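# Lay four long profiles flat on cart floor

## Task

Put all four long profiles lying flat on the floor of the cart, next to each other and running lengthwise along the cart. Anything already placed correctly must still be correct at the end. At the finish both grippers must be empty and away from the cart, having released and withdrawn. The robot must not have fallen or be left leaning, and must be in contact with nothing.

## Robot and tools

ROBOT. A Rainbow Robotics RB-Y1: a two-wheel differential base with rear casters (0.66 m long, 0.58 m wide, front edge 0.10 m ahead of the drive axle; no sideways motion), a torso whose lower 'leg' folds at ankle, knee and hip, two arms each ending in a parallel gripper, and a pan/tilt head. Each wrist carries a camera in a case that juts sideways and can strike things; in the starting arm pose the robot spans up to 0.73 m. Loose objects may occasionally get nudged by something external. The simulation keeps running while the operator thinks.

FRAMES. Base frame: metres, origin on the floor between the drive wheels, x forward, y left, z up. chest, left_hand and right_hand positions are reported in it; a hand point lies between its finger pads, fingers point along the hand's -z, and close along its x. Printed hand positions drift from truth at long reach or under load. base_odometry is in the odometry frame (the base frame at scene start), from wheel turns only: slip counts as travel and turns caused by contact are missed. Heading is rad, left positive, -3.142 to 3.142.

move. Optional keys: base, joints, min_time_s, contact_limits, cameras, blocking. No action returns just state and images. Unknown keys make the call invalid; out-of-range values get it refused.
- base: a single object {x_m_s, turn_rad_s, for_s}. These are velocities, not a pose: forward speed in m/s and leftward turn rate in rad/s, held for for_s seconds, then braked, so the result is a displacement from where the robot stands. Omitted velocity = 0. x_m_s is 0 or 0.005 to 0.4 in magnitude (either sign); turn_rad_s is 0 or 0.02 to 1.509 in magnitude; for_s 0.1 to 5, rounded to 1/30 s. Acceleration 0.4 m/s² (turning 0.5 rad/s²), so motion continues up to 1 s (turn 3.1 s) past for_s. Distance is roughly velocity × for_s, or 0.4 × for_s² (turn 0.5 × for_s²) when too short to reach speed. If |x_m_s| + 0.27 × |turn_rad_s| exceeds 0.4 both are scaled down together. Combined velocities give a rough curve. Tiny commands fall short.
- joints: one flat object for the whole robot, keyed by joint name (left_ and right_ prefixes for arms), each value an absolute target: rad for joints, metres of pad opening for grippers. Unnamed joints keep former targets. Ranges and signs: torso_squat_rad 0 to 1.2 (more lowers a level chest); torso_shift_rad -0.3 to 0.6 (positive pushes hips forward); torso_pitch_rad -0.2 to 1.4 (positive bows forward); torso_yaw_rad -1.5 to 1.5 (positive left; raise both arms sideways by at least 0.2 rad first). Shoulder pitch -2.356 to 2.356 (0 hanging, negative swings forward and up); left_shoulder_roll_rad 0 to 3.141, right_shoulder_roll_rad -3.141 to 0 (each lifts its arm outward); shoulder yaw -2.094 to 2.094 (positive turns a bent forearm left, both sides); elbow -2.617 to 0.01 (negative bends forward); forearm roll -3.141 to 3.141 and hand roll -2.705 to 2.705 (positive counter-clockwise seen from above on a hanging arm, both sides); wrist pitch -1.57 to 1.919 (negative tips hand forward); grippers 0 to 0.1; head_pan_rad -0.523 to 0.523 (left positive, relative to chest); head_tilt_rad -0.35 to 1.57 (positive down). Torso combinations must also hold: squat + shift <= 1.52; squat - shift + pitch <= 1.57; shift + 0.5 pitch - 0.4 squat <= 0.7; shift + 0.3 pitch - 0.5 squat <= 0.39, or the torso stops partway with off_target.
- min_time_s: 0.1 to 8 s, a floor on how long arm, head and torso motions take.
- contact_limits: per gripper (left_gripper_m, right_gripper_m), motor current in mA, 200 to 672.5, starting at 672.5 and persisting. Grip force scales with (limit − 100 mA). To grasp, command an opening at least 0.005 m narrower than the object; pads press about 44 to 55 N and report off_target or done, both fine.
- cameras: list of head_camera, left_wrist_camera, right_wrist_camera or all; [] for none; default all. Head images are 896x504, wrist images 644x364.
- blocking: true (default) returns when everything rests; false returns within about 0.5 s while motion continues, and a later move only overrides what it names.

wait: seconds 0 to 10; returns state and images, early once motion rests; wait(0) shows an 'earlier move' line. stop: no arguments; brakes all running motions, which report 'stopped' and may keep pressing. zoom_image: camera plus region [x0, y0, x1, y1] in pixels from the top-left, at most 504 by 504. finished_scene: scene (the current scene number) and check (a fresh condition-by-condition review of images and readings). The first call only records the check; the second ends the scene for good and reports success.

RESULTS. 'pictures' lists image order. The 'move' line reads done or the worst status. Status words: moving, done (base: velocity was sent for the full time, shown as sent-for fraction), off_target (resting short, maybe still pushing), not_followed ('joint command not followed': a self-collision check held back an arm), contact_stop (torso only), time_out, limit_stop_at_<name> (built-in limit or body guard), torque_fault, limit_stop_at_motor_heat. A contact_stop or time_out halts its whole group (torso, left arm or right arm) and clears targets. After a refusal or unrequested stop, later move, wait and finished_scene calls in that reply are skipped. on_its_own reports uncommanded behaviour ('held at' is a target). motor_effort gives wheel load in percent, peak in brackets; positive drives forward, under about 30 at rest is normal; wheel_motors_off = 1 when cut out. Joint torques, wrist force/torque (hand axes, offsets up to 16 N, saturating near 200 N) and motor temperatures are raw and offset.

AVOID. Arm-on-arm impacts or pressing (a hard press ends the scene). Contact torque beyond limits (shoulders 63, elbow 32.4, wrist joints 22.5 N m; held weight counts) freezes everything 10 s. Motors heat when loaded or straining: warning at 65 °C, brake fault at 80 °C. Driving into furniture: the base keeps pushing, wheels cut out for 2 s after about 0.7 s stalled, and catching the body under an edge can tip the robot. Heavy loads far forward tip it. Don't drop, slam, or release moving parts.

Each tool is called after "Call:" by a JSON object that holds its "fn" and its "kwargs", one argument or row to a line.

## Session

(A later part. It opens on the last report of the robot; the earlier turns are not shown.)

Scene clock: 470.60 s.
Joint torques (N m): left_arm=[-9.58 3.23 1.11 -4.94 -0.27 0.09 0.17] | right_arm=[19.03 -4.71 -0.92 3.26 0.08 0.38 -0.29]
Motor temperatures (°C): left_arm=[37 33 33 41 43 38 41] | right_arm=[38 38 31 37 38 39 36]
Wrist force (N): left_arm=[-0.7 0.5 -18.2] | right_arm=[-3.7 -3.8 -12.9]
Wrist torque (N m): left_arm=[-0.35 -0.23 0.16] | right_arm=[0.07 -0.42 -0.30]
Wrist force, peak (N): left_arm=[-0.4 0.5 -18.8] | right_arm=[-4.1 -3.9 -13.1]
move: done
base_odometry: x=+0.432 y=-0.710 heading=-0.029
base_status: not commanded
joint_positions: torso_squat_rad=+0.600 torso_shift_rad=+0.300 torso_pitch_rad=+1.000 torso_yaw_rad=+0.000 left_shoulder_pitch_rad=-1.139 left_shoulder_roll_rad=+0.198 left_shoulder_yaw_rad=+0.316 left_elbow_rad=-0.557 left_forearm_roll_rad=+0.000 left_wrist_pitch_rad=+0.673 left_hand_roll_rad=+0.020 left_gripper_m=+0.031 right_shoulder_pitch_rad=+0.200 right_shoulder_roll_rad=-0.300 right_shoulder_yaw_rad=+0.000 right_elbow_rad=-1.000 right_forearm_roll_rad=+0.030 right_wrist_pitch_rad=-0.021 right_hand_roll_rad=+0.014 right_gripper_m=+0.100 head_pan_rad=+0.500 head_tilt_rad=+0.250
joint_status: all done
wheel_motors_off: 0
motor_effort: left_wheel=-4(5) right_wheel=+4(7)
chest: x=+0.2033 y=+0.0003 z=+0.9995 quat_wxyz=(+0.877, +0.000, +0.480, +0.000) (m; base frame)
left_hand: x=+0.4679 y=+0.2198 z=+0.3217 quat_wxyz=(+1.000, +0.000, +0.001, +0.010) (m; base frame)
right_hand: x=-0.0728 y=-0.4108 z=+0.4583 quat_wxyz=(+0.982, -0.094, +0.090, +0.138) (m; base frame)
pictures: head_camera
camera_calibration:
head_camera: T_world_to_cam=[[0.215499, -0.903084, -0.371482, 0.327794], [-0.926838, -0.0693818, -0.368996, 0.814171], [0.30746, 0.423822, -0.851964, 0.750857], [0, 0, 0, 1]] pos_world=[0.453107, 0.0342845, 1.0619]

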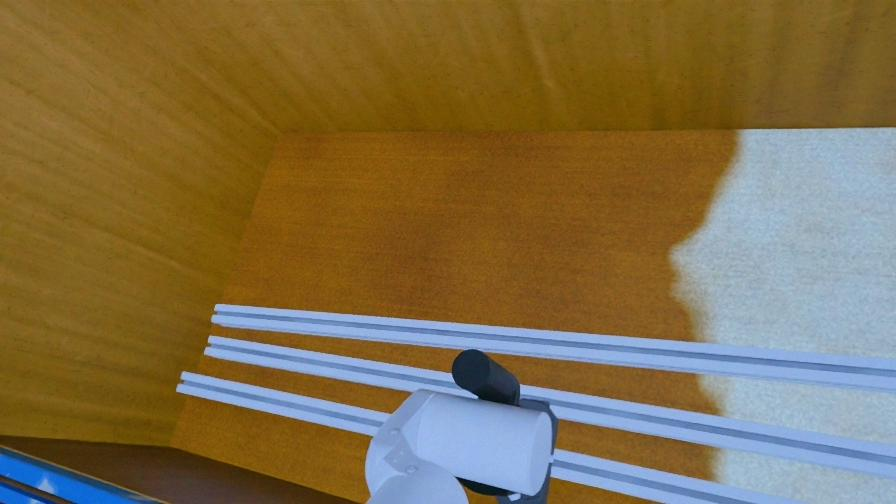

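Call:
{"fn": "move", "kwargs": {
  "joints": {"torso_squat_rad":0.65},
  "min_time_s": 1.2,
  "cameras": ["head_camera"]
}}

Scene clock: 474.43 s.
Joint torques (N m): left_arm=[-9.43 3.88 0.12 -5 -0.29 -0.69 0.13] | right_arm=[18.89 -4.79 -1.77 3.07 0.11 0.42 -0.29]
Motor temperatures (°C): left_arm=[37 33 33 41 43 38 41] | right_arm=[38 38 31 37 38 39 36]
Wrist force (N): left_arm=[-5.2 0.3 1.0] | right_arm=[-4.0 -3.9 -12.9]
Wrist torque (N m): left_arm=[-0.52 -0.47 0.19] | right_arm=[0.08 -0.49 -0.30]
Wrist force, peak (N): left_arm=[-0.5 0.5 -18.9] | right_arm=[-3.9 -3.8 -13.2]
move: done
base_odometry: x=+0.432 y=-0.710 heading=-0.029
base_status: not commanded
joint_positions: torso_squat_rad=+0.650 torso_shift_rad=+0.300 torso_pitch_rad=+1.000 torso_yaw_rad=+0.000 left_shoulder_pitch_rad=-1.140 left_shoulder_roll_rad=+0.198 left_shoulder_yaw_rad=+0.316 left_elbow_rad=-0.557 left_forearm_roll_rad=+0.000 left_wrist_pitch_rad=+0.673 left_hand_roll_rad=+0.020 left_gripper_m=+0.031 right_shoulder_pitch_rad=+0.200 right_shoulder_roll_rad=-0.300 right_shoulder_yaw_rad=+0.000 right_elbow_rad=-1.000 right_forearm_roll_rad=+0.030 right_wrist_pitch_rad=-0.021 right_hand_roll_rad=+0.014 right_gripper_m=+0.100 head_pan_rad=+0.500 head_tilt_rad=+0.250
joint_status: all done
wheel_motors_off: 0
motor_effort: left_wheel=-4(5) right_wheel=+3(7)
chest: x=+0.1970 y=+0.0003 z=+0.9801 quat_wxyz=(+0.878, +0.000, +0.479, +0.000) (m; base frame)
left_hand: x=+0.4620 y=+0.2198 z=+0.3026 quat_wxyz=(+1.000, +0.000, +0.000, +0.010) (m; base frame)
right_hand: x=-0.0788 y=-0.4108 z=+0.4388 quat_wxyz=(+0.982, -0.094, +0.090, +0.138) (m; base frame)
pictures: head_camera
camera_calibration:
head_camera: T_world_to_cam=[[0.215749, -0.903083, -0.37134, 0.321778], [-0.926591, -0.0693823, -0.369615, 0.801715], [0.308028, 0.423824, -0.851758, 0.736001], [0, 0, 0, 1]] pos_world=[0.44673, 0.0342822, 1.04271]

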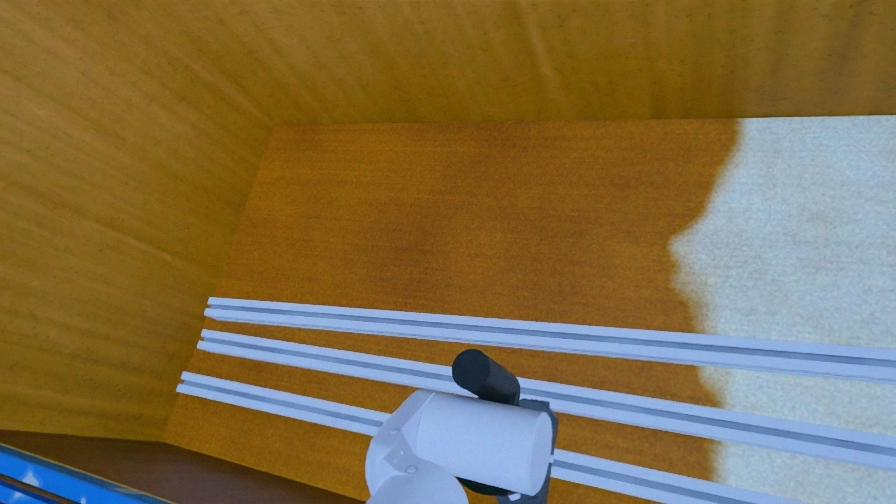

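Call:
{"fn": "move", "kwargs": {
  "joints": {"torso_squat_rad":0.66},
  "min_time_s": 0.4,
  "cameras": []
}}

Call:
{"fn": "move", "kwargs": {
  "joints": {"left_gripper_m":0.05},
  "cameras": []
}}

Call:
{"fn": "move", "kwargs": {
  "joints": {"torso_squat_rad":0.55},
  "min_time_s": 0.8,
  "cameras": []
}}

Call:
{"fn": "move", "kwargs": {
  "joints": {"torso_squat_rad":0.45,"torso_pitch_rad":0.95,"left_shoulder_pitch_rad":-0.841,"left_shoulder_roll_rad":0.111,"left_shoulder_yaw_rad":0.258,"left_elbow_rad":-1.613,"left_forearm_roll_rad":0,"left_wrist_pitch_rad":1.423,"left_hand_roll_rad":0},
  "min_time_s": 1.8,
  "cameras": []
}}

Call:
{"fn": "move", "kwargs": {
  "joints": {"torso_squat_rad":0.4,"torso_pitch_rad":0.9,"left_shoulder_pitch_rad":-1.075,"left_shoulder_roll_rad":0.178,"left_shoulder_yaw_rad":0.306,"left_elbow_rad":-1.819,"left_forearm_roll_rad":0,"left_wrist_pitch_rad":1.91,"left_hand_roll_rad":0,"head_pan_rad":0,"head_tilt_rad":0.45},
  "cameras": ["head_camera"]
}}

Call:
{"fn": "move", "kwargs": {
  "base": {"x_m_s":-0.35,"for_s":2.32},
  "joints": {"head_tilt_rad":0.25},
  "cameras": ["head_camera"]
}}

Call:
{"fn": "move", "kwargs": {
  "base": {"turn_rad_s":0.8,"for_s":2.0},
  "joints": {"torso_squat_rad":0.8,"torso_pitch_rad":0.9,"left_shoulder_pitch_rad":-0.927,"left_shoulder_roll_rad":0.134,"left_shoulder_yaw_rad":0.277,"left_elbow_rad":-1.064,"left_forearm_roll_rad":0,"left_wrist_pitch_rad":-0.455,"left_hand_roll_rad":-1.571,"left_gripper_m":0.053,"head_tilt_rad":0,"head_pan_rad":0.15},
  "cameras": []
}}

Scene clock: 482.83 s.
Joint torques (N m): left_arm=[-1.49 3.64 -0.27 -0.21 -0.9 -3.54 0.21] | right_arm=[18.86 -4.85 -1.91 3.1 0.25 0.31 -0.27]
Motor temperatures (°C): left_arm=[36 33 33 40 43 38 41] | right_arm=[38 38 31 37 38 39 36]
Wrist force (N): left_arm=[-18.3 -5.5 76.1] | right_arm=[-4.1 -3.8 -13.0]
Wrist torque (N m): left_arm=[-0.93 -0.98 -0.34] | right_arm=[0.06 -0.49 -0.31]
Wrist force, peak (N): left_arm=[-25.1 -0.3 91.4] | right_arm=[-4.0 -3.9 -13.2]
move: done
base_odometry: x=+0.432 y=-0.710 heading=-0.029
base_status: not commanded
joint_positions: torso_squat_rad=+0.660 torso_shift_rad=+0.299 torso_pitch_rad=+0.997 torso_yaw_rad=+0.000 left_shoulder_pitch_rad=-1.141 left_shoulder_roll_rad=+0.198 left_shoulder_yaw_rad=+0.316 left_elbow_rad=-0.558 left_forearm_roll_rad=+0.000 left_wrist_pitch_rad=+0.674 left_hand_roll_rad=+0.020 left_gripper_m=+0.031 right_shoulder_pitch_rad=+0.200 right_shoulder_roll_rad=-0.300 right_shoulder_yaw_rad=+0.000 right_elbow_rad=-1.000 right_forearm_roll_rad=+0.030 right_wrist_pitch_rad=-0.021 right_hand_roll_rad=+0.014 right_gripper_m=+0.100 head_pan_rad=+0.500 head_tilt_rad=+0.250
joint_status: all done
wheel_motors_off: 0
motor_effort: left_wheel=-1(5) right_wheel=+6(7)
chest: x=+0.1946 y=+0.0001 z=+0.9768 quat_wxyz=(+0.878, +0.000, +0.478, +0.000) (m; base frame)
left_hand: x=+0.4630 y=+0.2196 z=+0.3007 quat_wxyz=(+1.000, +0.000, -0.002, +0.010) (m; base frame)
right_hand: x=-0.0797 y=-0.4107 z=+0.4344 quat_wxyz=(+0.982, -0.094, +0.088, +0.137) (m; base frame)
pictures: none
No camera images: "cameras" was empty.

Scene clock: 483.67 s.
Joint torques (N m): left_arm=[7.04 9.73 -0.23 2.55 -2.79 -1.91 -0.02] | right_arm=[18.78 -5 -1.6 3.18 0.16 0.32 -0.14]
Motor temperatures (°C): left_arm=[36 33 33 40 43 38 41] | right_arm=[38 38 31 37 38 39 36]
Wrist force (N): left_arm=[-1.4 -16.3 56.0] | right_arm=[-3.5 -3.9 -12.9]
Wrist torque (N m): left_arm=[-0.80 1.73 0.64] | right_arm=[0.07 -0.41 -0.32]
Wrist force, peak (N): left_arm=[-53.1 -9.3 129.8] | right_arm=[-4.0 -3.9 -13.1]
move: done
base_odometry: x=+0.432 y=-0.710 heading=-0.029
base_status: not commanded
joint_positions: torso_squat_rad=+0.660 torso_shift_rad=+0.299 torso_pitch_rad=+0.997 torso_yaw_rad=+0.000 left_shoulder_pitch_rad=-1.144 left_shoulder_roll_rad=+0.196 left_shoulder_yaw_rad=+0.316 left_elbow_rad=-0.559 left_forearm_roll_rad=+0.001 left_wrist_pitch_rad=+0.673 left_hand_roll_rad=+0.020 left_gripper_m=+0.050 right_shoulder_pitch_rad=+0.200 right_shoulder_roll_rad=-0.300 right_shoulder_yaw_rad=+0.000 right_elbow_rad=-1.000 right_forearm_roll_rad=+0.030 right_wrist_pitch_rad=-0.021 right_hand_roll_rad=+0.014 right_gripper_m=+0.100 head_pan_rad=+0.500 head_tilt_rad=+0.250
joint_status: all done
wheel_motors_off: 0
motor_effort: left_wheel=-7(7) right_wheel=+12(14)
chest: x=+0.1948 y=+0.0000 z=+0.9767 quat_wxyz=(+0.878, +0.000, +0.478, +0.000) (m; base frame)
left_hand: x=+0.4647 y=+0.2177 z=+0.3008 quat_wxyz=(+1.000, -0.002, -0.003, +0.010) (m; base frame)
right_hand: x=-0.0798 y=-0.4108 z=+0.4345 quat_wxyz=(+0.982, -0.094, +0.088, +0.137) (m; base frame)
pictures: none
No camera images: "cameras" was empty.

Scene clock: 484.87 s.
Joint torques (N m): left_arm=[-6.18 4.08 0.42 -3.97 -0.48 -0.17 0.17] | right_arm=[19.09 -5.05 -1.73 3.09 0.08 0.31 -0.34]
Motor temperatures (°C): left_arm=[36 33 33 40 43 38 41] | right_arm=[38 38 31 37 38 39 36]
Wrist force (N): left_arm=[-0.9 0.5 -9.4] | right_arm=[-3.7 -4.1 -12.8]
Wrist torque (N m): left_arm=[-0.36 -0.24 0.21] | right_arm=[0.10 -0.44 -0.36]
Wrist force, peak (N): left_arm=[-0.6 -16.2 53.0] | right_arm=[-3.9 -3.8 -13.2]
move: done
base_odometry: x=+0.432 y=-0.710 heading=-0.029
base_status: not commanded
joint_positions: torso_squat_rad=+0.550 torso_shift_rad=+0.300 torso_pitch_rad=+1.000 torso_yaw_rad=+0.000 left_shoulder_pitch_rad=-1.140 left_shoulder_roll_rad=+0.198 left_shoulder_yaw_rad=+0.316 left_elbow_rad=-0.557 left_forearm_roll_rad=+0.000 left_wrist_pitch_rad=+0.673 left_hand_roll_rad=+0.020 left_gripper_m=+0.050 right_shoulder_pitch_rad=+0.200 right_shoulder_roll_rad=-0.300 right_shoulder_yaw_rad=+0.000 right_elbow_rad=-1.000 right_forearm_roll_rad=+0.030 right_wrist_pitch_rad=-0.021 right_hand_roll_rad=+0.014 right_gripper_m=+0.100 head_pan_rad=+0.500 head_tilt_rad=+0.250
joint_status: all done
wheel_motors_off: 0
motor_effort: left_wheel=-6(7) right_wheel=+4(14)
chest: x=+0.2088 y=+0.0002 z=+1.0177 quat_wxyz=(+0.878, +0.000, +0.479, +0.000) (m; base frame)
left_hand: x=+0.4741 y=+0.2196 z=+0.3402 quat_wxyz=(+1.000, +0.000, +0.000, +0.010) (m; base frame)
right_hand: x=-0.0672 y=-0.4108 z=+0.4764 quat_wxyz=(+0.982, -0.094, +0.090, +0.137) (m; base frame)
pictures: none
No camera images: "cameras" was empty.

Scene clock: 487.00 s.
Joint torques (N m): left_arm=[-6.16 1.29 -1.74 -8.42 -0.35 -0.23 -0.13] | right_arm=[18.32 -5.41 -1.91 2.5 -0.07 0.19 -0.18]
Motor temperatures (°C): left_arm=[36 33 33 40 43 38 41] | right_arm=[38 38 31 37 38 39 36]
Wrist force (N): left_arm=[-1.1 0.6 -9.7] | right_arm=[-4.1 -3.7 -12.9]
Wrist torque (N m): left_arm=[-0.37 -0.23 0.25] | right_arm=[0.02 -0.45 -0.35]
Wrist force, peak (N): left_arm=[-1.1 0.6 -10.0] | right_arm=[-3.7 -4.1 -13.0]
move: done
base_odometry: x=+0.432 y=-0.710 heading=-0.029
base_status: not commanded
joint_positions: torso_squat_rad=+0.450 torso_shift_rad=+0.300 torso_pitch_rad=+0.950 torso_yaw_rad=+0.000 left_shoulder_pitch_rad=-0.841 left_shoulder_roll_rad=+0.111 left_shoulder_yaw_rad=+0.258 left_elbow_rad=-1.613 left_forearm_roll_rad=+0.000 left_wrist_pitch_rad=+1.423 left_hand_roll_rad=+0.000 left_gripper_m=+0.050 right_shoulder_pitch_rad=+0.200 right_shoulder_roll_rad=-0.300 right_shoulder_yaw_rad=+0.000 right_elbow_rad=-1.000 right_forearm_roll_rad=+0.030 right_wrist_pitch_rad=-0.021 right_hand_roll_rad=+0.014 right_gripper_m=+0.100 head_pan_rad=+0.500 head_tilt_rad=+0.250
joint_status: all done
wheel_motors_off: 0
motor_effort: left_wheel=-6(7) right_wheel=+7(9)
chest: x=+0.2100 y=+0.0002 z=+1.0626 quat_wxyz=(+0.889, +0.000, +0.457, +0.000) (m; base frame)
left_hand: x=+0.5304 y=+0.2204 z=+0.5452 quat_wxyz=(+1.000, +0.000, -0.025, +0.000) (m; base frame)
right_hand: x=-0.0386 y=-0.4108 z=+0.5082 quat_wxyz=(+0.984, -0.097, +0.065, +0.135) (m; base frame)
pictures: none
No camera images: "cameras" was empty.

Scene clock: 488.20 s.
Joint torques (N m): left_arm=[-11.02 3.66 0.56 -7.66 -0.15 -0.21 -0.14] | right_arm=[16.97 -5.36 -2.07 2.13 0.08 0.23 -0.19]
Motor temperatures (°C): left_arm=[36 33 33 40 43 38 41] | right_arm=[38 38 31 37 38 39 36]
Wrist force (N): left_arm=[-1.2 0.5 -9.2] | right_arm=[-4.7 -3.6 -12.9]
Wrist torque (N m): left_arm=[-0.33 -0.24 0.22] | right_arm=[0.02 -0.49 -0.32]
Wrist force, peak (N): left_arm=[-2.4 0.3 -11.6] | right_arm=[-4.3 -3.5 -13.2]
move: done
base_odometry: x=+0.432 y=-0.710 heading=-0.029
base_status: not commanded
joint_positions: torso_squat_rad=+0.400 torso_shift_rad=+0.300 torso_pitch_rad=+0.900 torso_yaw_rad=+0.000 left_shoulder_pitch_rad=-1.075 left_shoulder_roll_rad=+0.178 left_shoulder_yaw_rad=+0.306 left_elbow_rad=-1.819 left_forearm_roll_rad=+0.000 left_wrist_pitch_rad=+1.910 left_hand_roll_rad=+0.000 left_gripper_m=+0.050 right_shoulder_pitch_rad=+0.200 right_shoulder_roll_rad=-0.300 right_shoulder_yaw_rad=+0.000 right_elbow_rad=-1.000 right_forearm_roll_rad=+0.030 right_wrist_pitch_rad=-0.021 right_hand_roll_rad=+0.014 right_gripper_m=+0.100 head_pan_rad=+0.000 head_tilt_rad=+0.450
joint_status: all done
wheel_motors_off: 0
motor_effort: left_wheel=-5(6) right_wheel=+7(8)
chest: x=+0.2049 y=+0.0003 z=+1.0888 quat_wxyz=(+0.900, +0.000, +0.435, +0.000) (m; base frame)
left_hand: x=+0.6005 y=+0.2205 z=+0.7103 quat_wxyz=(+1.000, +0.000, -0.029, +0.000) (m; base frame)
right_hand: x=-0.0156 y=-0.4108 z=+0.5226 quat_wxyz=(+0.985, -0.100, +0.041, +0.133) (m; base frame)
pictures: head_camera
camera_calibration:
head_camera: T_world_to_cam=[[-0.0426889, -0.998221, 0.041629, -0.0278047], [-0.963357, 0.0300829, -0.266529, 0.737069], [0.264803, -0.0514815, -0.962927, 0.993434], [0, 0, 0, 1]] pos_world=[0.44581, 0.00121507, 1.15421]

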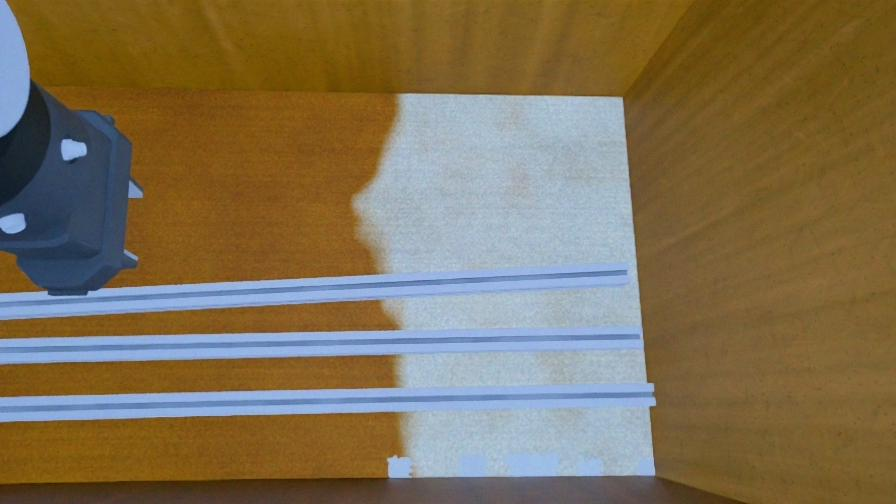

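Scene clock: 491.97 s.
Joint torques (N m): left_arm=[-11.69 4.33 0.27 -8.49 -0.33 -0.41 -0.18] | right_arm=[16.88 -5.57 -2.17 1.96 0.18 0.07 -0.19]
Motor temperatures (°C): left_arm=[36 33 33 40 43 38 41] | right_arm=[38 38 31 37 38 39 36]
Wrist force (N): left_arm=[-0.7 0.7 -9.0] | right_arm=[-4.1 -3.8 -12.9]
Wrist torque (N m): left_arm=[-0.37 -0.20 0.25] | right_arm=[0.05 -0.42 -0.32]
Wrist force, peak (N): left_arm=[-1.2 0.6 -9.8] | right_arm=[-4.8 -3.7 -13.1]
move: done
base_odometry: x=-0.384 y=-0.686 heading=-0.029
base_status: done (sent for 2.33 of 2.33 s)
joint_positions: torso_squat_rad=+0.400 torso_shift_rad=+0.300 torso_pitch_rad=+0.900 torso_yaw_rad=+0.000 left_shoulder_pitch_rad=-1.075 left_shoulder_roll_rad=+0.178 left_shoulder_yaw_rad=+0.306 left_elbow_rad=-1.819 left_forearm_roll_rad=+0.000 left_wrist_pitch_rad=+1.910 left_hand_roll_rad=+0.000 left_gripper_m=+0.050 right_shoulder_pitch_rad=+0.200 right_shoulder_roll_rad=-0.300 right_shoulder_yaw_rad=+0.000 right_elbow_rad=-1.000 right_forearm_roll_rad=+0.030 right_wrist_pitch_rad=-0.021 right_hand_roll_rad=+0.014 right_gripper_m=+0.100 head_pan_rad=+0.000 head_tilt_rad=+0.250
joint_status: all done
wheel_motors_off: 0
motor_effort: left_wheel=-4(30) right_wheel=+7(34)
chest: x=+0.2049 y=+0.0003 z=+1.0888 quat_wxyz=(+0.900, +0.000, +0.435, +0.000) (m; base frame)
left_hand: x=+0.6003 y=+0.2205 z=+0.7101 quat_wxyz=(+1.000, +0.000, -0.029, +0.000) (m; base frame)
right_hand: x=-0.0157 y=-0.4108 z=+0.5227 quat_wxyz=(+0.985, -0.100, +0.041, +0.133) (m; base frame)
pictures: head_camera
camera_calibration:
head_camera: T_world_to_cam=[[-0.0499824, -0.99823, 0.0322325, -0.0138283], [-0.891253, 0.0300145, -0.452513, 0.93244], [0.450744, -0.051345, -0.891175, 0.837813], [0, 0, 0, 1]] pos_world=[0.452709, 0.00122696, 1.16903]

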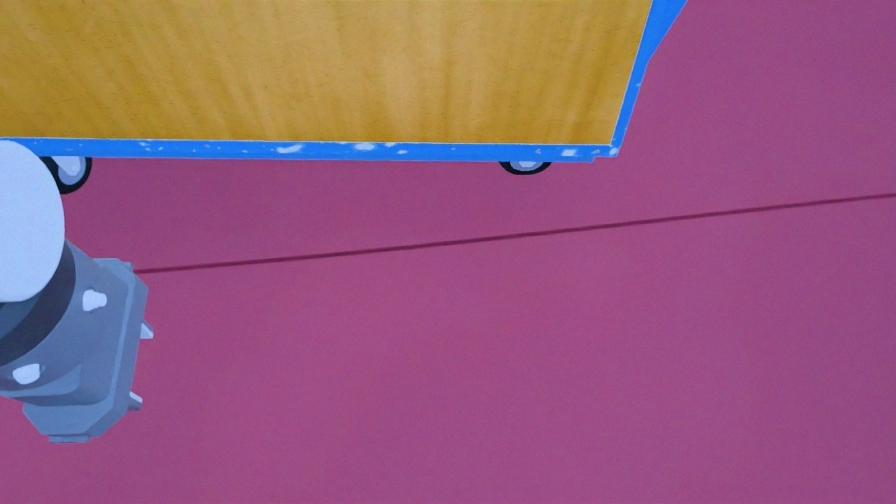

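Scene clock: 495.90 s.
Joint torques (N m): left_arm=[-9.69 1.75 -0.87 -8.58 0.14 -1.75 0.6] | right_arm=[17.31 -5.44 -2.01 1.66 0.18 0.24 -0.1]
Motor temperatures (°C): left_arm=[36 33 33 40 43 38 41] | right_arm=[38 38 31 37 38 39 36]
Wrist force (N): left_arm=[-0.3 -5.5 -4.3] | right_arm=[-4.4 -3.4 -12.8]
Wrist torque (N m): left_arm=[-0.01 -0.18 0.23] | right_arm=[0.02 -0.46 -0.32]
Wrist force, peak (N): left_arm=[-2.2 -0.5 -9.7] | right_arm=[-4.8 -4.0 -13.1]
move: done
base_odometry: x=-0.384 y=-0.686 heading=+1.571
base_status: done (sent for 2 of 2 s)
joint_positions: torso_squat_rad=+0.800 torso_shift_rad=+0.300 torso_pitch_rad=+0.900 torso_yaw_rad=+0.000 left_shoulder_pitch_rad=-0.927 left_shoulder_roll_rad=+0.134 left_shoulder_yaw_rad=+0.277 left_elbow_rad=-1.064 left_forearm_roll_rad=+0.000 left_wrist_pitch_rad=-0.455 left_hand_roll_rad=-1.571 left_gripper_m=+0.053 right_shoulder_pitch_rad=+0.200 right_shoulder_roll_rad=-0.300 right_shoulder_yaw_rad=+0.000 right_elbow_rad=-1.000 right_forearm_roll_rad=+0.030 right_wrist_pitch_rad=-0.021 right_hand_roll_rad=+0.014 right_gripper_m=+0.100 head_pan_rad=+0.150 head_tilt_rad=+0.000
joint_status: all done
wheel_motors_off: 0
motor_effort: left_wheel=+1(29) right_wheel=+9(38)
chest: x=+0.1586 y=+0.0003 z=+0.9387 quat_wxyz=(+0.900, +0.000, +0.435, +0.000) (m; base frame)
left_hand: x=+0.6898 y=+0.2205 z=+0.5475 quat_wxyz=(+0.514, +0.486, -0.486, -0.513) (m; base frame)
right_hand: x=-0.0620 y=-0.4109 z=+0.3726 quat_wxyz=(+0.985, -0.100, +0.041, +0.133) (m; base frame)
pictures: none
No camera images: "cameras" was empty.

Call:
{"fn": "move", "kwargs": {
  "base": {"x_m_s":0.35,"for_s":3.74},
  "cameras": []
}}

Call:
{"fn": "move", "kwargs": {
  "base": {"turn_rad_s":-0.8,"for_s":1.955},
  "cameras": ["head_camera"]
}}

Call:
{"fn": "move", "kwargs": {
  "base": {"x_m_s":0.35,"for_s":1.14},
  "cameras": ["left_wrist_camera","head_camera"]
}}

Scene clock: 533.53 s.
Joint torques (N m): left_arm=[-9.02 1.93 -0.47 -8.41 0.08 -1.86 0.31] | right_arm=[17.03 -5.41 -1.86 2.35 0.13 0.23 -0.22]
Motor temperatures (°C): left_arm=[36 33 33 40 43 38 41] | right_arm=[38 38 31 37 38 39 36]
Wrist force (N): left_arm=[-0.2 -5.8 -4.1] | right_arm=[-4.3 -3.5 -12.9]
Wrist torque (N m): left_arm=[0.06 -0.21 0.23] | right_arm=[0.01 -0.45 -0.31]
Wrist force, peak (N): left_arm=[-0.5 -6.1 -4.9] | right_arm=[-4.7 -3.5 -13.1]
move: done
base_odometry: x=-0.384 y=+0.621 heading=+1.571
base_status: done (sent for 3.73 of 3.73 s)
joint_positions: torso_squat_rad=+0.800 torso_shift_rad=+0.300 torso_pitch_rad=+0.900 torso_yaw_rad=+0.000 left_shoulder_pitch_rad=-0.927 left_shoulder_roll_rad=+0.134 left_shoulder_yaw_rad=+0.277 left_elbow_rad=-1.064 left_forearm_roll_rad=+0.000 left_wrist_pitch_rad=-0.455 left_hand_roll_rad=-1.571 left_gripper_m=+0.053 right_shoulder_pitch_rad=+0.200 right_shoulder_roll_rad=-0.300 right_shoulder_yaw_rad=+0.000 right_elbow_rad=-1.000 right_forearm_roll_rad=+0.030 right_wrist_pitch_rad=-0.021 right_hand_roll_rad=+0.014 right_gripper_m=+0.100 head_pan_rad=+0.150 head_tilt_rad=+0.000
joint_status: not commanded
wheel_motors_off: 0
motor_effort: left_wheel=-1(28) right_wheel=-2(44)
chest: x=+0.1586 y=+0.0003 z=+0.9387 quat_wxyz=(+0.900, +0.000, +0.435, +0.000) (m; base frame)
left_hand: x=+0.6899 y=+0.2204 z=+0.5475 quat_wxyz=(+0.514, +0.486, -0.486, -0.513) (m; base frame)
right_hand: x=-0.0619 y=-0.4108 z=+0.3726 quat_wxyz=(+0.985, -0.100, +0.041, +0.133) (m; base frame)
pictures: none
No camera images: "cameras" was empty.

Scene clock: 537.43 s.
Joint torques (N m): left_arm=[-9.23 1.28 -0.53 -7.96 -0.18 -1.77 0.37] | right_arm=[17.78 -5.51 -2.28 2.1 0.25 -0.05 -0.28]
Motor temperatures (°C): left_arm=[36 33 33 40 43 38 41] | right_arm=[38 38 31 37 38 39 36]
Wrist force (N): left_arm=[-0.5 -5.8 -4.1] | right_arm=[-4.3 -3.4 -12.9]
Wrist torque (N m): left_arm=[0.05 -0.17 0.23] | right_arm=[0.01 -0.44 -0.33]
Wrist force, peak (N): left_arm=[-0.7 -6.2 -4.7] | right_arm=[-4.3 -3.9 -13.1]
move: done
base_odometry: x=-0.384 y=+0.620 heading=-0.002
base_status: done (sent for 1.97 of 1.97 s)
joint_positions: torso_squat_rad=+0.800 torso_shift_rad=+0.300 torso_pitch_rad=+0.900 torso_yaw_rad=+0.000 left_shoulder_pitch_rad=-0.927 left_shoulder_roll_rad=+0.134 left_shoulder_yaw_rad=+0.277 left_elbow_rad=-1.064 left_forearm_roll_rad=+0.000 left_wrist_pitch_rad=-0.455 left_hand_roll_rad=-1.571 left_gripper_m=+0.053 right_shoulder_pitch_rad=+0.200 right_shoulder_roll_rad=-0.300 right_shoulder_yaw_rad=+0.000 right_elbow_rad=-1.000 right_forearm_roll_rad=+0.030 right_wrist_pitch_rad=-0.021 right_hand_roll_rad=+0.014 right_gripper_m=+0.100 head_pan_rad=+0.150 head_tilt_rad=+0.000
joint_status: not commanded
wheel_motors_off: 0
motor_effort: left_wheel=+9(32) right_wheel=+1(36)
chest: x=+0.1586 y=+0.0003 z=+0.9387 quat_wxyz=(+0.900, +0.000, +0.435, +0.000) (m; base frame)
left_hand: x=+0.6898 y=+0.2205 z=+0.5475 quat_wxyz=(+0.514, +0.486, -0.486, -0.513) (m; base frame)
right_hand: x=-0.0620 y=-0.4108 z=+0.3726 quat_wxyz=(+0.985, -0.100, +0.041, +0.133) (m; base frame)
pictures: head_camera
camera_calibration:
head_camera: T_world_to_cam=[[0.0367821, -0.994459, -0.098485, 0.0968405], [-0.754882, 0.0369285, -0.65482, 0.989945], [0.654829, 0.0984301, -0.74934, 0.509402], [0, 0, 0, 1]] pos_world=[0.410159, 0.00960615, 1.03949]

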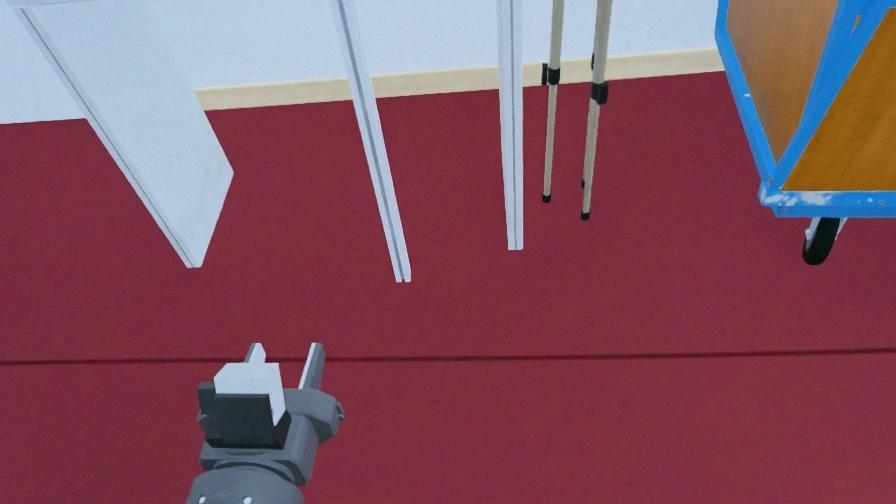

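Scene clock: 539.87 s.
Joint torques (N m): left_arm=[-8.87 1.69 -0.95 -7.97 -0.06 -1.84 0.27] | right_arm=[17.05 -5.93 -2.35 2.46 0.08 0.13 -0.23]
Motor temperatures (°C): left_arm=[36 33 33 40 43 38 41] | right_arm=[38 38 31 37 38 39 36]
Wrist force (N): left_arm=[-0.5 -5.8 -4.4] | right_arm=[-4.4 -3.6 -13.0]
Wrist torque (N m): left_arm=[0.05 -0.21 0.22] | right_arm=[0.03 -0.46 -0.32]
Wrist force, peak (N): left_arm=[0.0 -6.1 -5.0] | right_arm=[-4.6 -3.6 -13.1]
move: done
base_odometry: x=+0.012 y=+0.620 heading=-0.002
base_status: done (sent for 1.13 of 1.13 s)
joint_positions: torso_squat_rad=+0.800 torso_shift_rad=+0.300 torso_pitch_rad=+0.900 torso_yaw_rad=+0.000 left_shoulder_pitch_rad=-0.927 left_shoulder_roll_rad=+0.134 left_shoulder_yaw_rad=+0.277 left_elbow_rad=-1.064 left_forearm_roll_rad=+0.000 left_wrist_pitch_rad=-0.455 left_hand_roll_rad=-1.571 left_gripper_m=+0.053 right_shoulder_pitch_rad=+0.200 right_shoulder_roll_rad=-0.300 right_shoulder_yaw_rad=+0.000 right_elbow_rad=-1.000 right_forearm_roll_rad=+0.030 right_wrist_pitch_rad=-0.021 right_hand_roll_rad=+0.014 right_gripper_m=+0.100 head_pan_rad=+0.150 head_tilt_rad=+0.000
joint_status: not commanded
wheel_motors_off: 0
motor_effort: left_wheel=-1(41) right_wheel=-3(30)
chest: x=+0.1586 y=+0.0003 z=+0.9387 quat_wxyz=(+0.900, +0.000, +0.435, +0.000) (m; base frame)
left_hand: x=+0.6899 y=+0.2204 z=+0.5476 quat_wxyz=(+0.514, +0.486, -0.486, -0.513) (m; base frame)
right_hand: x=-0.0619 y=-0.4108 z=+0.3726 quat_wxyz=(+0.985, -0.100, +0.041, +0.133) (m; base frame)
pictures: head_camera, left_wrist_camera
camera_calibration:
head_camera: T_world_to_cam=[[0.0367846, -0.994459, -0.0984841, 0.0968405], [-0.754863, 0.0369288, -0.654842, 0.989956], [0.65485, 0.0984301, -0.749322, 0.509397], [0, 0, 0, 1]] pos_world=[0.410141, 0.00960606, 1.0395]
left_wrist_camera: T_world_to_cam=[[-0.0326133, -0.999209, 0.0227706, 0.229669], [-0.523555, -0.00232728, -0.851989, 0.860149], [0.851368, -0.0397078, -0.523065, -0.213337], [0, 0, 0, 1]] pos_world=[0.639454, 0.223018, 0.616018]

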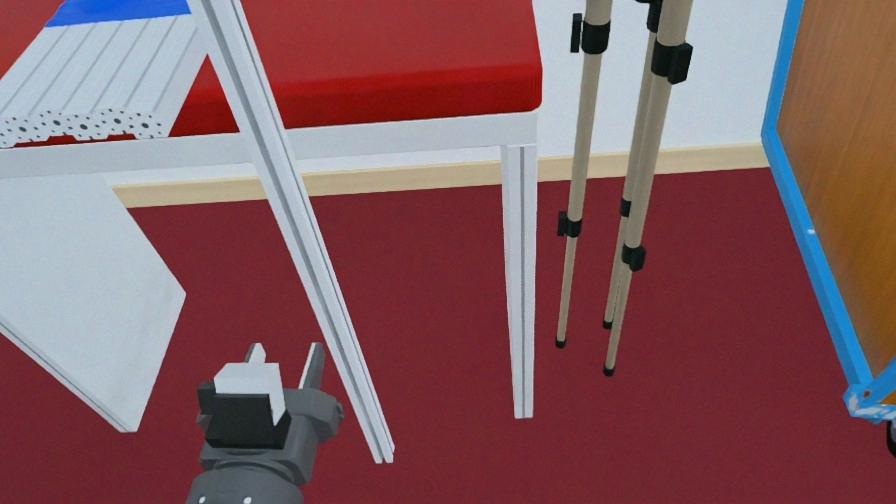

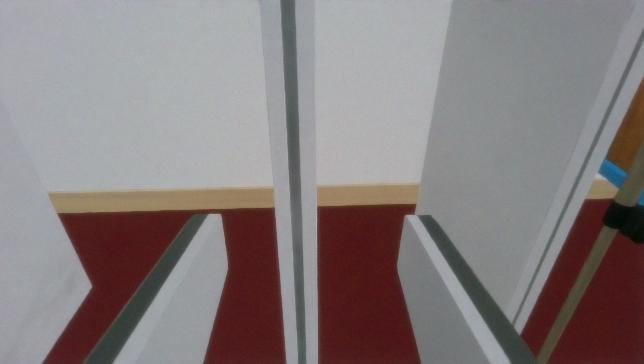

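Call:
{"fn": "move", "kwargs": {
  "base": {"turn_rad_s":0.03,"for_s":0.57},
  "cameras": []
}}

Call:
{"fn": "move", "kwargs": {
  "base": {"x_m_s":0.2,"for_s":0.72},
  "cameras": ["left_wrist_camera","head_camera"]
}}

Scene clock: 545.10 s.
Joint torques (N m): left_arm=[-9.22 2.18 -0.88 -8.68 -0.22 -1.77 0.52] | right_arm=[17.62 -5.38 -2.34 2.13 0.17 -0.06 -0.27]
Motor temperatures (°C): left_arm=[36 33 33 40 43 38 41] | right_arm=[38 38 31 37 38 39 36]
Wrist force (N): left_arm=[-0.3 -5.9 -4.2] | right_arm=[-4.4 -3.5 -12.9]
Wrist torque (N m): left_arm=[0.07 -0.17 0.24] | right_arm=[0.03 -0.45 -0.33]
Wrist force, peak (N): left_arm=[-0.3 -6.4 -4.4] | right_arm=[-4.4 -3.7 -13.2]
move: done
base_odometry: x=+0.012 y=+0.620 heading=+0.014
base_status: done (sent for 0.57 of 0.57 s)
joint_positions: torso_squat_rad=+0.800 torso_shift_rad=+0.300 torso_pitch_rad=+0.900 torso_yaw_rad=+0.000 left_shoulder_pitch_rad=-0.927 left_shoulder_roll_rad=+0.134 left_shoulder_yaw_rad=+0.277 left_elbow_rad=-1.064 left_forearm_roll_rad=+0.000 left_wrist_pitch_rad=-0.455 left_hand_roll_rad=-1.571 left_gripper_m=+0.053 right_shoulder_pitch_rad=+0.200 right_shoulder_roll_rad=-0.300 right_shoulder_yaw_rad=+0.000 right_elbow_rad=-1.000 right_forearm_roll_rad=+0.030 right_wrist_pitch_rad=-0.021 right_hand_roll_rad=+0.014 right_gripper_m=+0.100 head_pan_rad=+0.150 head_tilt_rad=+0.000
joint_status: not commanded
wheel_motors_off: 0
motor_effort: left_wheel=-2(18) right_wheel=+1(19)
chest: x=+0.1586 y=+0.0003 z=+0.9387 quat_wxyz=(+0.900, +0.000, +0.435, +0.000) (m; base frame)
left_hand: x=+0.6898 y=+0.2204 z=+0.5475 quat_wxyz=(+0.514, +0.486, -0.486, -0.513) (m; base frame)
right_hand: x=-0.0620 y=-0.4108 z=+0.3726 quat_wxyz=(+0.985, -0.100, +0.041, +0.133) (m; base frame)
pictures: none
No camera images: "cameras" was empty.

Scene clock: 546.67 s.
Joint torques (N m): left_arm=[-9.14 2.01 -0.67 -8.43 -0.18 -1.85 0.43] | right_arm=[16.82 -5.94 -1.88 2.26 0.04 0.12 -0.23]
Motor temperatures (°C): left_arm=[36 33 33 40 43 38 41] | right_arm=[38 38 31 37 38 39 36]
Wrist force (N): left_arm=[-0.5 -5.8 -4.4] | right_arm=[-4.1 -3.5 -12.8]
Wrist torque (N m): left_arm=[0.05 -0.20 0.23] | right_arm=[0.03 -0.44 -0.32]
Wrist force, peak (N): left_arm=[-0.3 -6.3 -4.6] | right_arm=[-4.1 -3.7 -13.3]
move: done
base_odometry: x=+0.159 y=+0.622 heading=+0.015
base_status: done (sent for 0.73 of 0.73 s)
joint_positions: torso_squat_rad=+0.800 torso_shift_rad=+0.300 torso_pitch_rad=+0.900 torso_yaw_rad=+0.000 left_shoulder_pitch_rad=-0.927 left_shoulder_roll_rad=+0.134 left_shoulder_yaw_rad=+0.277 left_elbow_rad=-1.064 left_forearm_roll_rad=+0.000 left_wrist_pitch_rad=-0.455 left_hand_roll_rad=-1.571 left_gripper_m=+0.053 right_shoulder_pitch_rad=+0.200 right_shoulder_roll_rad=-0.300 right_shoulder_yaw_rad=+0.000 right_elbow_rad=-1.000 right_forearm_roll_rad=+0.030 right_wrist_pitch_rad=-0.021 right_hand_roll_rad=+0.014 right_gripper_m=+0.100 head_pan_rad=+0.150 head_tilt_rad=+0.000
joint_status: not commanded
wheel_motors_off: 0
motor_effort: left_wheel=+8(39) right_wheel=-9(28)
chest: x=+0.1586 y=+0.0003 z=+0.9387 quat_wxyz=(+0.900, +0.000, +0.435, +0.000) (m; base frame)
left_hand: x=+0.6899 y=+0.2204 z=+0.5475 quat_wxyz=(+0.514, +0.486, -0.486, -0.513) (m; base frame)
right_hand: x=-0.0620 y=-0.4108 z=+0.3726 quat_wxyz=(+0.985, -0.100, +0.041, +0.133) (m; base frame)
pictures: head_camera, left_wrist_camera
camera_calibration:
head_camera: T_world_to_cam=[[0.0367889, -0.994459, -0.0984805, 0.0968379], [-0.754871, 0.0369219, -0.654833, 0.989951], [0.65484, 0.0984307, -0.74933, 0.509397], [0, 0, 0, 1]] pos_world=[0.41015, 0.00961004, 1.0395]
left_wrist_camera: T_world_to_cam=[[-0.0326039, -0.999209, 0.0227757, 0.229665], [-0.523575, -0.00233557, -0.851976, 0.860142], [0.851356, -0.0397026, -0.523085, -0.213325], [0, 0, 0, 1]] pos_world=[0.639452, 0.223022, 0.616003]

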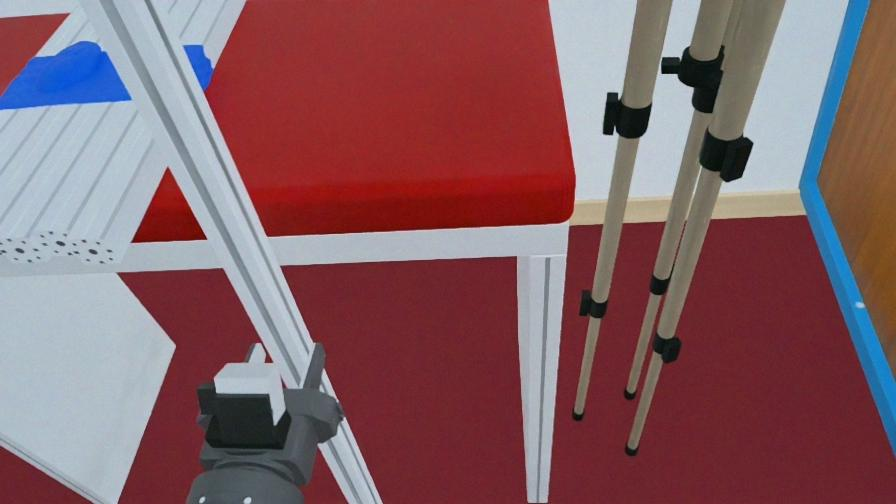

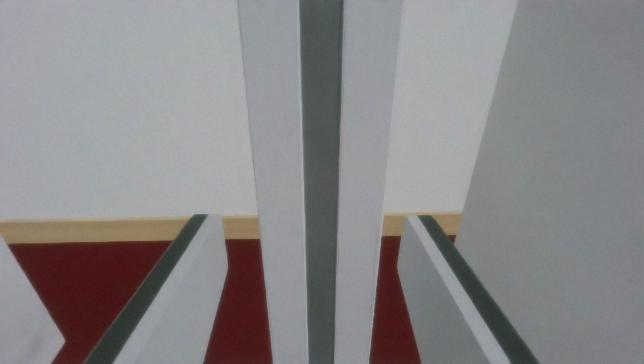

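Call:
{"fn": "move", "kwargs": {
  "base": {"x_m_s":0.1,"for_s":0.31},
  "cameras": ["left_wrist_camera"]
}}

Scene clock: 556.37 s.
Joint torques (N m): left_arm=[-9.22 2.08 -1.7 -8.46 -0.25 -1.83 0.61] | right_arm=[17.54 -5.39 -1.8 2.07 0.18 0.15 -0.23]
Motor temperatures (°C): left_arm=[36 33 33 40 43 39 41] | right_arm=[38 38 31 37 38 39 36]
Wrist force (N): left_arm=[-0.5 -6.1 -4.6] | right_arm=[-4.3 -3.5 -12.9]
Wrist torque (N m): left_arm=[0.06 -0.19 0.23] | right_arm=[0.02 -0.45 -0.32]
Wrist force, peak (N): left_arm=[-0.4 -6.3 -5.0] | right_arm=[-4.4 -3.7 -13.1]
move: done
base_odometry: x=+0.189 y=+0.622 heading=+0.016
base_status: done (sent for 0.3 of 0.3 s)
joint_positions: torso_squat_rad=+0.800 torso_shift_rad=+0.300 torso_pitch_rad=+0.900 torso_yaw_rad=+0.000 left_shoulder_pitch_rad=-0.927 left_shoulder_roll_rad=+0.134 left_shoulder_yaw_rad=+0.277 left_elbow_rad=-1.064 left_forearm_roll_rad=+0.000 left_wrist_pitch_rad=-0.455 left_hand_roll_rad=-1.571 left_gripper_m=+0.053 right_shoulder_pitch_rad=+0.200 right_shoulder_roll_rad=-0.300 right_shoulder_yaw_rad=+0.000 right_elbow_rad=-1.000 right_forearm_roll_rad=+0.030 right_wrist_pitch_rad=-0.021 right_hand_roll_rad=+0.014 right_gripper_m=+0.100 head_pan_rad=+0.150 head_tilt_rad=+0.000
joint_status: not commanded
wheel_motors_off: 0
motor_effort: left_wheel=+7(36) right_wheel=-8(29)
chest: x=+0.1586 y=+0.0003 z=+0.9387 quat_wxyz=(+0.900, +0.000, +0.435, +0.000) (m; base frame)
left_hand: x=+0.6898 y=+0.2204 z=+0.5476 quat_wxyz=(+0.514, +0.486, -0.486, -0.513) (m; base frame)
right_hand: x=-0.0619 y=-0.4108 z=+0.3726 quat_wxyz=(+0.985, -0.100, +0.041, +0.133) (m; base frame)
pictures: left_wrist_camera
camera_calibration:
left_wrist_camera: T_world_to_cam=[[-0.0326044, -0.999209, 0.0227755, 0.229664], [-0.523556, -0.0023361, -0.851988, 0.860145], [0.851367, -0.0397028, -0.523065, -0.213322], [0, 0, 0, 1]] pos_world=[0.639437, 0.223022, 0.616021]

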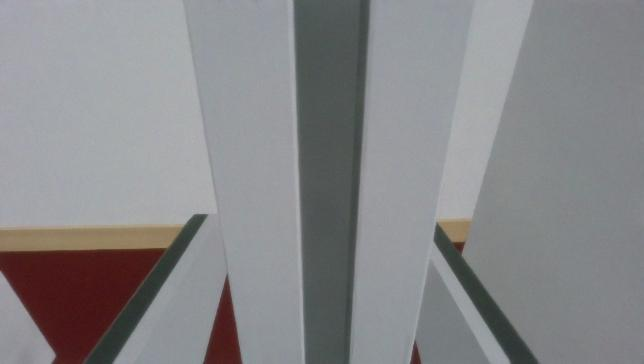

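Call:
{"fn": "move", "kwargs": {
  "joints": {"left_gripper_m":0.01},
  "cameras": ["left_wrist_camera"]
}}

Call:
{"fn": "move", "kwargs": {
  "base": {"x_m_s":-0.3,"for_s":1.9},
  "joints": {"torso_squat_rad":0.65},
  "min_time_s": 0.8,
  "cameras": ["head_camera"]
}}

Scene clock: 562.40 s.
Joint torques (N m): left_arm=[-9.27 3.2 -0.59 -8.51 -0.33 -1.9 -0.19] | right_arm=[17.72 -5.79 -1.95 2.29 0.21 0.2 -0.48]
Motor temperatures (°C): left_arm=[36 33 33 40 43 39 41] | right_arm=[38 38 31 37 38 39 36]
Wrist force (N): left_arm=[1.4 -5.5 -3.6] | right_arm=[-4.2 -3.5 -12.7]
Wrist torque (N m): left_arm=[0.08 -0.19 1.09] | right_arm=[0.02 -0.43 -0.31]
Wrist force, peak (N): left_arm=[-0.8 -6.2 -4.7] | right_arm=[-4.5 -3.7 -13.0]
move: off_target
base_odometry: x=+0.189 y=+0.622 heading=+0.016
base_status: not commanded
joint_positions: torso_squat_rad=+0.800 torso_shift_rad=+0.300 torso_pitch_rad=+0.900 torso_yaw_rad=+0.000 left_shoulder_pitch_rad=-0.927 left_shoulder_roll_rad=+0.134 left_shoulder_yaw_rad=+0.277 left_elbow_rad=-1.064 left_forearm_roll_rad=+0.000 left_wrist_pitch_rad=-0.455 left_hand_roll_rad=-1.571 left_gripper_m=+0.031 right_shoulder_pitch_rad=+0.200 right_shoulder_roll_rad=-0.300 right_shoulder_yaw_rad=+0.000 right_elbow_rad=-1.000 right_forearm_roll_rad=+0.030 right_wrist_pitch_rad=-0.021 right_hand_roll_rad=+0.014 right_gripper_m=+0.100 head_pan_rad=+0.150 head_tilt_rad=+0.000
joint_status: left_gripper_m off_target (ended at +0.031, target +0.010)
wheel_motors_off: 0
motor_effort: left_wheel=+7(8) right_wheel=-9(11)
chest: x=+0.1586 y=+0.0003 z=+0.9387 quat_wxyz=(+0.900, +0.000, +0.435, +0.000) (m; base frame)
left_hand: x=+0.6898 y=+0.2203 z=+0.5475 quat_wxyz=(+0.514, +0.486, -0.486, -0.513) (m; base frame)
right_hand: x=-0.0619 y=-0.4108 z=+0.3726 quat_wxyz=(+0.985, -0.100, +0.041, +0.133) (m; base frame)
pictures: left_wrist_camera
camera_calibration:
left_wrist_camera: T_world_to_cam=[[-0.0326573, -0.999196, 0.0232584, 0.229295], [-0.523609, -0.00271764, -0.851955, 0.860207], [0.851333, -0.0400009, -0.523099, -0.213212], [0, 0, 0, 1]] pos_world=[0.639415, 0.22292, 0.615994]

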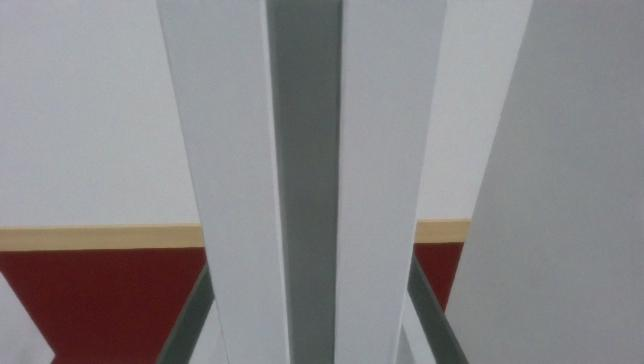

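Scene clock: 565.57 s.
Joint torques (N m): left_arm=[-13.74 2.78 -0.4 -12.07 -0.21 -4.14 -0.02] | right_arm=[17.24 -5.35 -2 1.95 0 0.22 -0.15]
Motor temperatures (°C): left_arm=[36 33 33 40 43 39 41] | right_arm=[38 38 31 37 38 39 36]
Wrist force (N): left_arm=[-0.2 -14.8 -4.8] | right_arm=[-4.6 -3.7 -13.2]
Wrist torque (N m): left_arm=[0.12 -0.16 0.19] | right_arm=[0.03 -0.52 -0.34]
Wrist force, peak (N): left_arm=[-0.7 -16.8 -4.6] | right_arm=[-4.5 -3.8 -13.4]
move: done
base_odometry: x=-0.381 y=+0.613 heading=+0.016
base_status: done (sent for 1.9 of 1.9 s)
joint_positions: torso_squat_rad=+0.650 torso_shift_rad=+0.300 torso_pitch_rad=+0.901 torso_yaw_rad=+0.000 left_shoulder_pitch_rad=-0.926 left_shoulder_roll_rad=+0.134 left_shoulder_yaw_rad=+0.277 left_elbow_rad=-1.063 left_forearm_roll_rad=+0.000 left_wrist_pitch_rad=-0.454 left_hand_roll_rad=-1.571 left_gripper_m=+0.031 right_shoulder_pitch_rad=+0.200 right_shoulder_roll_rad=-0.300 right_shoulder_yaw_rad=+0.000 right_elbow_rad=-1.000 right_forearm_roll_rad=+0.030 right_wrist_pitch_rad=-0.021 right_hand_roll_rad=+0.014 right_gripper_m=+0.100 head_pan_rad=+0.150 head_tilt_rad=+0.000
joint_status: all done
wheel_motors_off: 0
motor_effort: left_wheel=+10(28) right_wheel=-7(34)
chest: x=+0.1792 y=+0.0003 z=+1.0051 quat_wxyz=(+0.900, +0.000, +0.435, +0.000) (m; base frame)
left_hand: x=+0.7096 y=+0.2205 z=+0.6125 quat_wxyz=(+0.515, +0.485, -0.485, -0.514) (m; base frame)
right_hand: x=-0.0416 y=-0.4109 z=+0.4391 quat_wxyz=(+0.985, -0.100, +0.041, +0.133) (m; base frame)
pictures: head_camera
camera_calibration:
head_camera: T_world_to_cam=[[0.036753, -0.994459, -0.0984895, 0.102637], [-0.755104, 0.0369199, -0.654565, 1.04877], [0.654574, 0.098427, -0.749563, 0.545868], [0, 0, 0, 1]] pos_world=[0.430848, 0.00961919, 1.10576]

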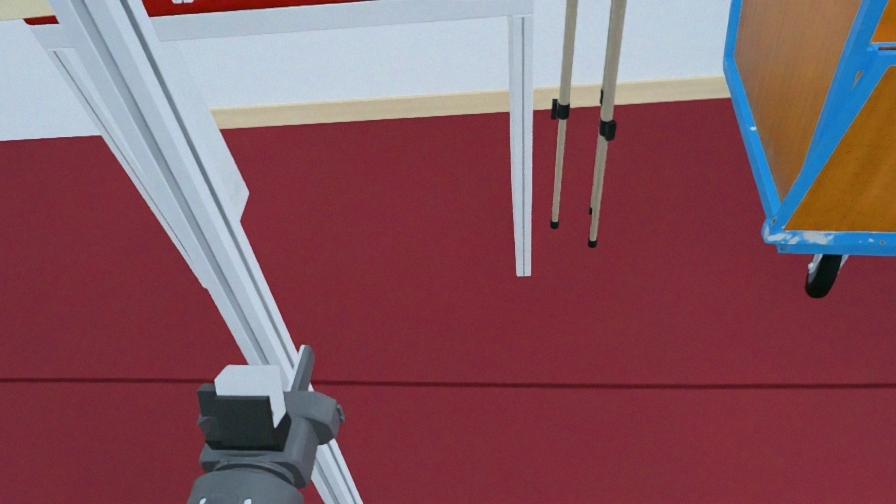

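Call:
{"fn": "move", "kwargs": {
  "base": {"turn_rad_s":-0.7,"for_s":2.267},
  "cameras": []
}}

Call:
{"fn": "move", "kwargs": {
  "base": {"x_m_s":0.35,"for_s":3.75},
  "joints": {"torso_squat_rad":0.4,"left_shoulder_pitch_rad":-1.075,"left_shoulder_roll_rad":0.178,"left_shoulder_yaw_rad":0.306,"left_elbow_rad":-1.819,"left_wrist_pitch_rad":1.91,"left_hand_roll_rad":0,"head_pan_rad":0,"head_tilt_rad":0.25},
  "min_time_s": 3,
  "cameras": []
}}

Call:
{"fn": "move", "kwargs": {
  "base": {"turn_rad_s":0.7,"for_s":2.21},
  "cameras": ["head_camera"]
}}

Scene clock: 575.73 s.
Joint torques (N m): left_arm=[-14 3.13 -0.05 -12.1 0 -4.06 0.28] | right_arm=[16.72 -5.48 -1.84 2.09 -0.02 0.18 -0.18]
Motor temperatures (°C): left_arm=[36 33 33 41 43 39 41] | right_arm=[38 38 31 37 38 39 36]
Wrist force (N): left_arm=[0.1 -14.9 -4.8] | right_arm=[-4.6 -3.8 -13.5]
Wrist torque (N m): left_arm=[0.05 -0.17 0.14] | right_arm=[0.05 -0.52 -0.32]
Wrist force, peak (N): left_arm=[-0.6 -15.8 -4.7] | right_arm=[-4.6 -3.8 -13.5]
move: done
base_odometry: x=-0.381 y=+0.613 heading=-1.570
base_status: done (sent for 2.27 of 2.27 s)
joint_positions: torso_squat_rad=+0.650 torso_shift_rad=+0.300 torso_pitch_rad=+0.901 torso_yaw_rad=+0.000 left_shoulder_pitch_rad=-0.926 left_shoulder_roll_rad=+0.134 left_shoulder_yaw_rad=+0.277 left_elbow_rad=-1.063 left_forearm_roll_rad=+0.000 left_wrist_pitch_rad=-0.454 left_hand_roll_rad=-1.571 left_gripper_m=+0.031 right_shoulder_pitch_rad=+0.200 right_shoulder_roll_rad=-0.300 right_shoulder_yaw_rad=+0.000 right_elbow_rad=-1.000 right_forearm_roll_rad=+0.030 right_wrist_pitch_rad=-0.021 right_hand_roll_rad=+0.014 right_gripper_m=+0.100 head_pan_rad=+0.150 head_tilt_rad=+0.000
joint_status: not commanded
wheel_motors_off: 0
motor_effort: left_wheel=+9(36) right_wheel=+0(33)
chest: x=+0.1792 y=+0.0003 z=+1.0051 quat_wxyz=(+0.900, +0.000, +0.435, +0.000) (m; base frame)
left_hand: x=+0.7097 y=+0.2205 z=+0.6126 quat_wxyz=(+0.515, +0.485, -0.485, -0.514) (m; base frame)
right_hand: x=-0.0416 y=-0.4109 z=+0.4391 quat_wxyz=(+0.985, -0.100, +0.041, +0.133) (m; base frame)
pictures: none
No camera images: "cameras" was empty.

Scene clock: 580.73 s.
Joint torques (N m): left_arm=[-14.47 5.41 1.32 -10.37 -0.19 -0.24 -0.04] | right_arm=[17.41 -5.61 -1.94 2.49 0.18 -0.02 -0.25]
Motor temperatures (°C): left_arm=[36 33 33 41 43 39 41] | right_arm=[38 38 31 37 38 39 36]
Wrist force (N): left_arm=[-1.2 0.3 -18.7] | right_arm=[-4.3 -3.7 -12.8]
Wrist torque (N m): left_arm=[-0.35 -0.20 0.20] | right_arm=[0.04 -0.46 -0.31]
Wrist force, peak (N): left_arm=[-1.8 -0.1 -19.4] | right_arm=[-4.8 -3.8 -13.3]
move: done
base_odometry: x=-0.380 y=-0.705 heading=-1.570
base_status: done (sent for 3.77 of 3.77 s)
joint_positions: torso_squat_rad=+0.400 torso_shift_rad=+0.300 torso_pitch_rad=+0.901 torso_yaw_rad=+0.000 left_shoulder_pitch_rad=-1.074 left_shoulder_roll_rad=+0.178 left_shoulder_yaw_rad=+0.306 left_elbow_rad=-1.818 left_forearm_roll_rad=+0.000 left_wrist_pitch_rad=+1.910 left_hand_roll_rad=+0.000 left_gripper_m=+0.031 right_shoulder_pitch_rad=+0.200 right_shoulder_roll_rad=-0.300 right_shoulder_yaw_rad=+0.000 right_elbow_rad=-1.000 right_forearm_roll_rad=+0.030 right_wrist_pitch_rad=-0.021 right_hand_roll_rad=+0.014 right_gripper_m=+0.100 head_pan_rad=+0.000 head_tilt_rad=+0.250
joint_status: all done
wheel_motors_off: 0
motor_effort: left_wheel=+1(42) right_wheel=-3(31)
chest: x=+0.2052 y=+0.0003 z=+1.0886 quat_wxyz=(+0.900, +0.000, +0.435, +0.000) (m; base frame)
left_hand: x=+0.6000 y=+0.2205 z=+0.7093 quat_wxyz=(+1.000, +0.000, -0.028, +0.000) (m; base frame)
right_hand: x=-0.0156 y=-0.4108 z=+0.5226 quat_wxyz=(+0.985, -0.100, +0.041, +0.133) (m; base frame)
pictures: none
No camera images: "cameras" was empty.

Scene clock: 584.67 s.
Joint torques (N m): left_arm=[-14.69 4.78 0 -10.5 -0.24 -0.09 0.19] | right_arm=[17.16 -5.64 -1.95 2.12 0.08 0.25 -0.32]
Motor temperatures (°C): left_arm=[36 33 33 42 43 39 41] | right_arm=[38 38 31 37 38 39 36]
Wrist force (N): left_arm=[-1.2 0.4 -18.7] | right_arm=[-4.5 -3.6 -12.8]
Wrist torque (N m): left_arm=[-0.38 -0.19 0.24] | right_arm=[0.02 -0.47 -0.31]
Wrist force, peak (N): left_arm=[-1.1 0.2 -19.3] | right_arm=[-4.6 -3.8 -13.2]
move: done
base_odometry: x=-0.380 y=-0.705 heading=-0.031
base_status: done (sent for 2.2 of 2.2 s)
joint_positions: torso_squat_rad=+0.400 torso_shift_rad=+0.300 torso_pitch_rad=+0.901 torso_yaw_rad=+0.000 left_shoulder_pitch_rad=-1.074 left_shoulder_roll_rad=+0.178 left_shoulder_yaw_rad=+0.306 left_elbow_rad=-1.818 left_forearm_roll_rad=+0.000 left_wrist_pitch_rad=+1.910 left_hand_roll_rad=+0.000 left_gripper_m=+0.031 right_shoulder_pitch_rad=+0.200 right_shoulder_roll_rad=-0.300 right_shoulder_yaw_rad=+0.000 right_elbow_rad=-1.000 right_forearm_roll_rad=+0.030 right_wrist_pitch_rad=-0.021 right_hand_roll_rad=+0.014 right_gripper_m=+0.100 head_pan_rad=+0.000 head_tilt_rad=+0.250
joint_status: not commanded
wheel_motors_off: 0
motor_effort: left_wheel=-1(32) right_wheel=+7(34)
chest: x=+0.2052 y=+0.0003 z=+1.0886 quat_wxyz=(+0.900, +0.000, +0.435, +0.000) (m; base frame)
left_hand: x=+0.6000 y=+0.2205 z=+0.7093 quat_wxyz=(+1.000, +0.000, -0.028, +0.001) (m; base frame)
right_hand: x=-0.0156 y=-0.4108 z=+0.5226 quat_wxyz=(+0.985, -0.100, +0.041, +0.133) (m; base frame)
pictures: head_camera
camera_calibration:
head_camera: T_world_to_cam=[[-0.0499138, -0.99823, 0.0323397, -0.0139055], [-0.891523, 0.0299353, -0.451985, 0.932086], [0.450217, -0.0513919, -0.891439, 0.83792], [0, 0, 0, 1]] pos_world=[0.453036, 0.00127919, 1.16869]

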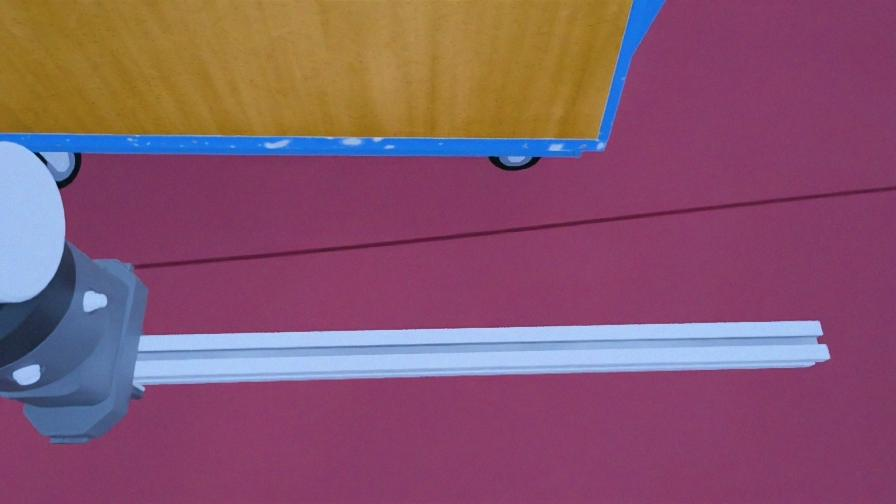

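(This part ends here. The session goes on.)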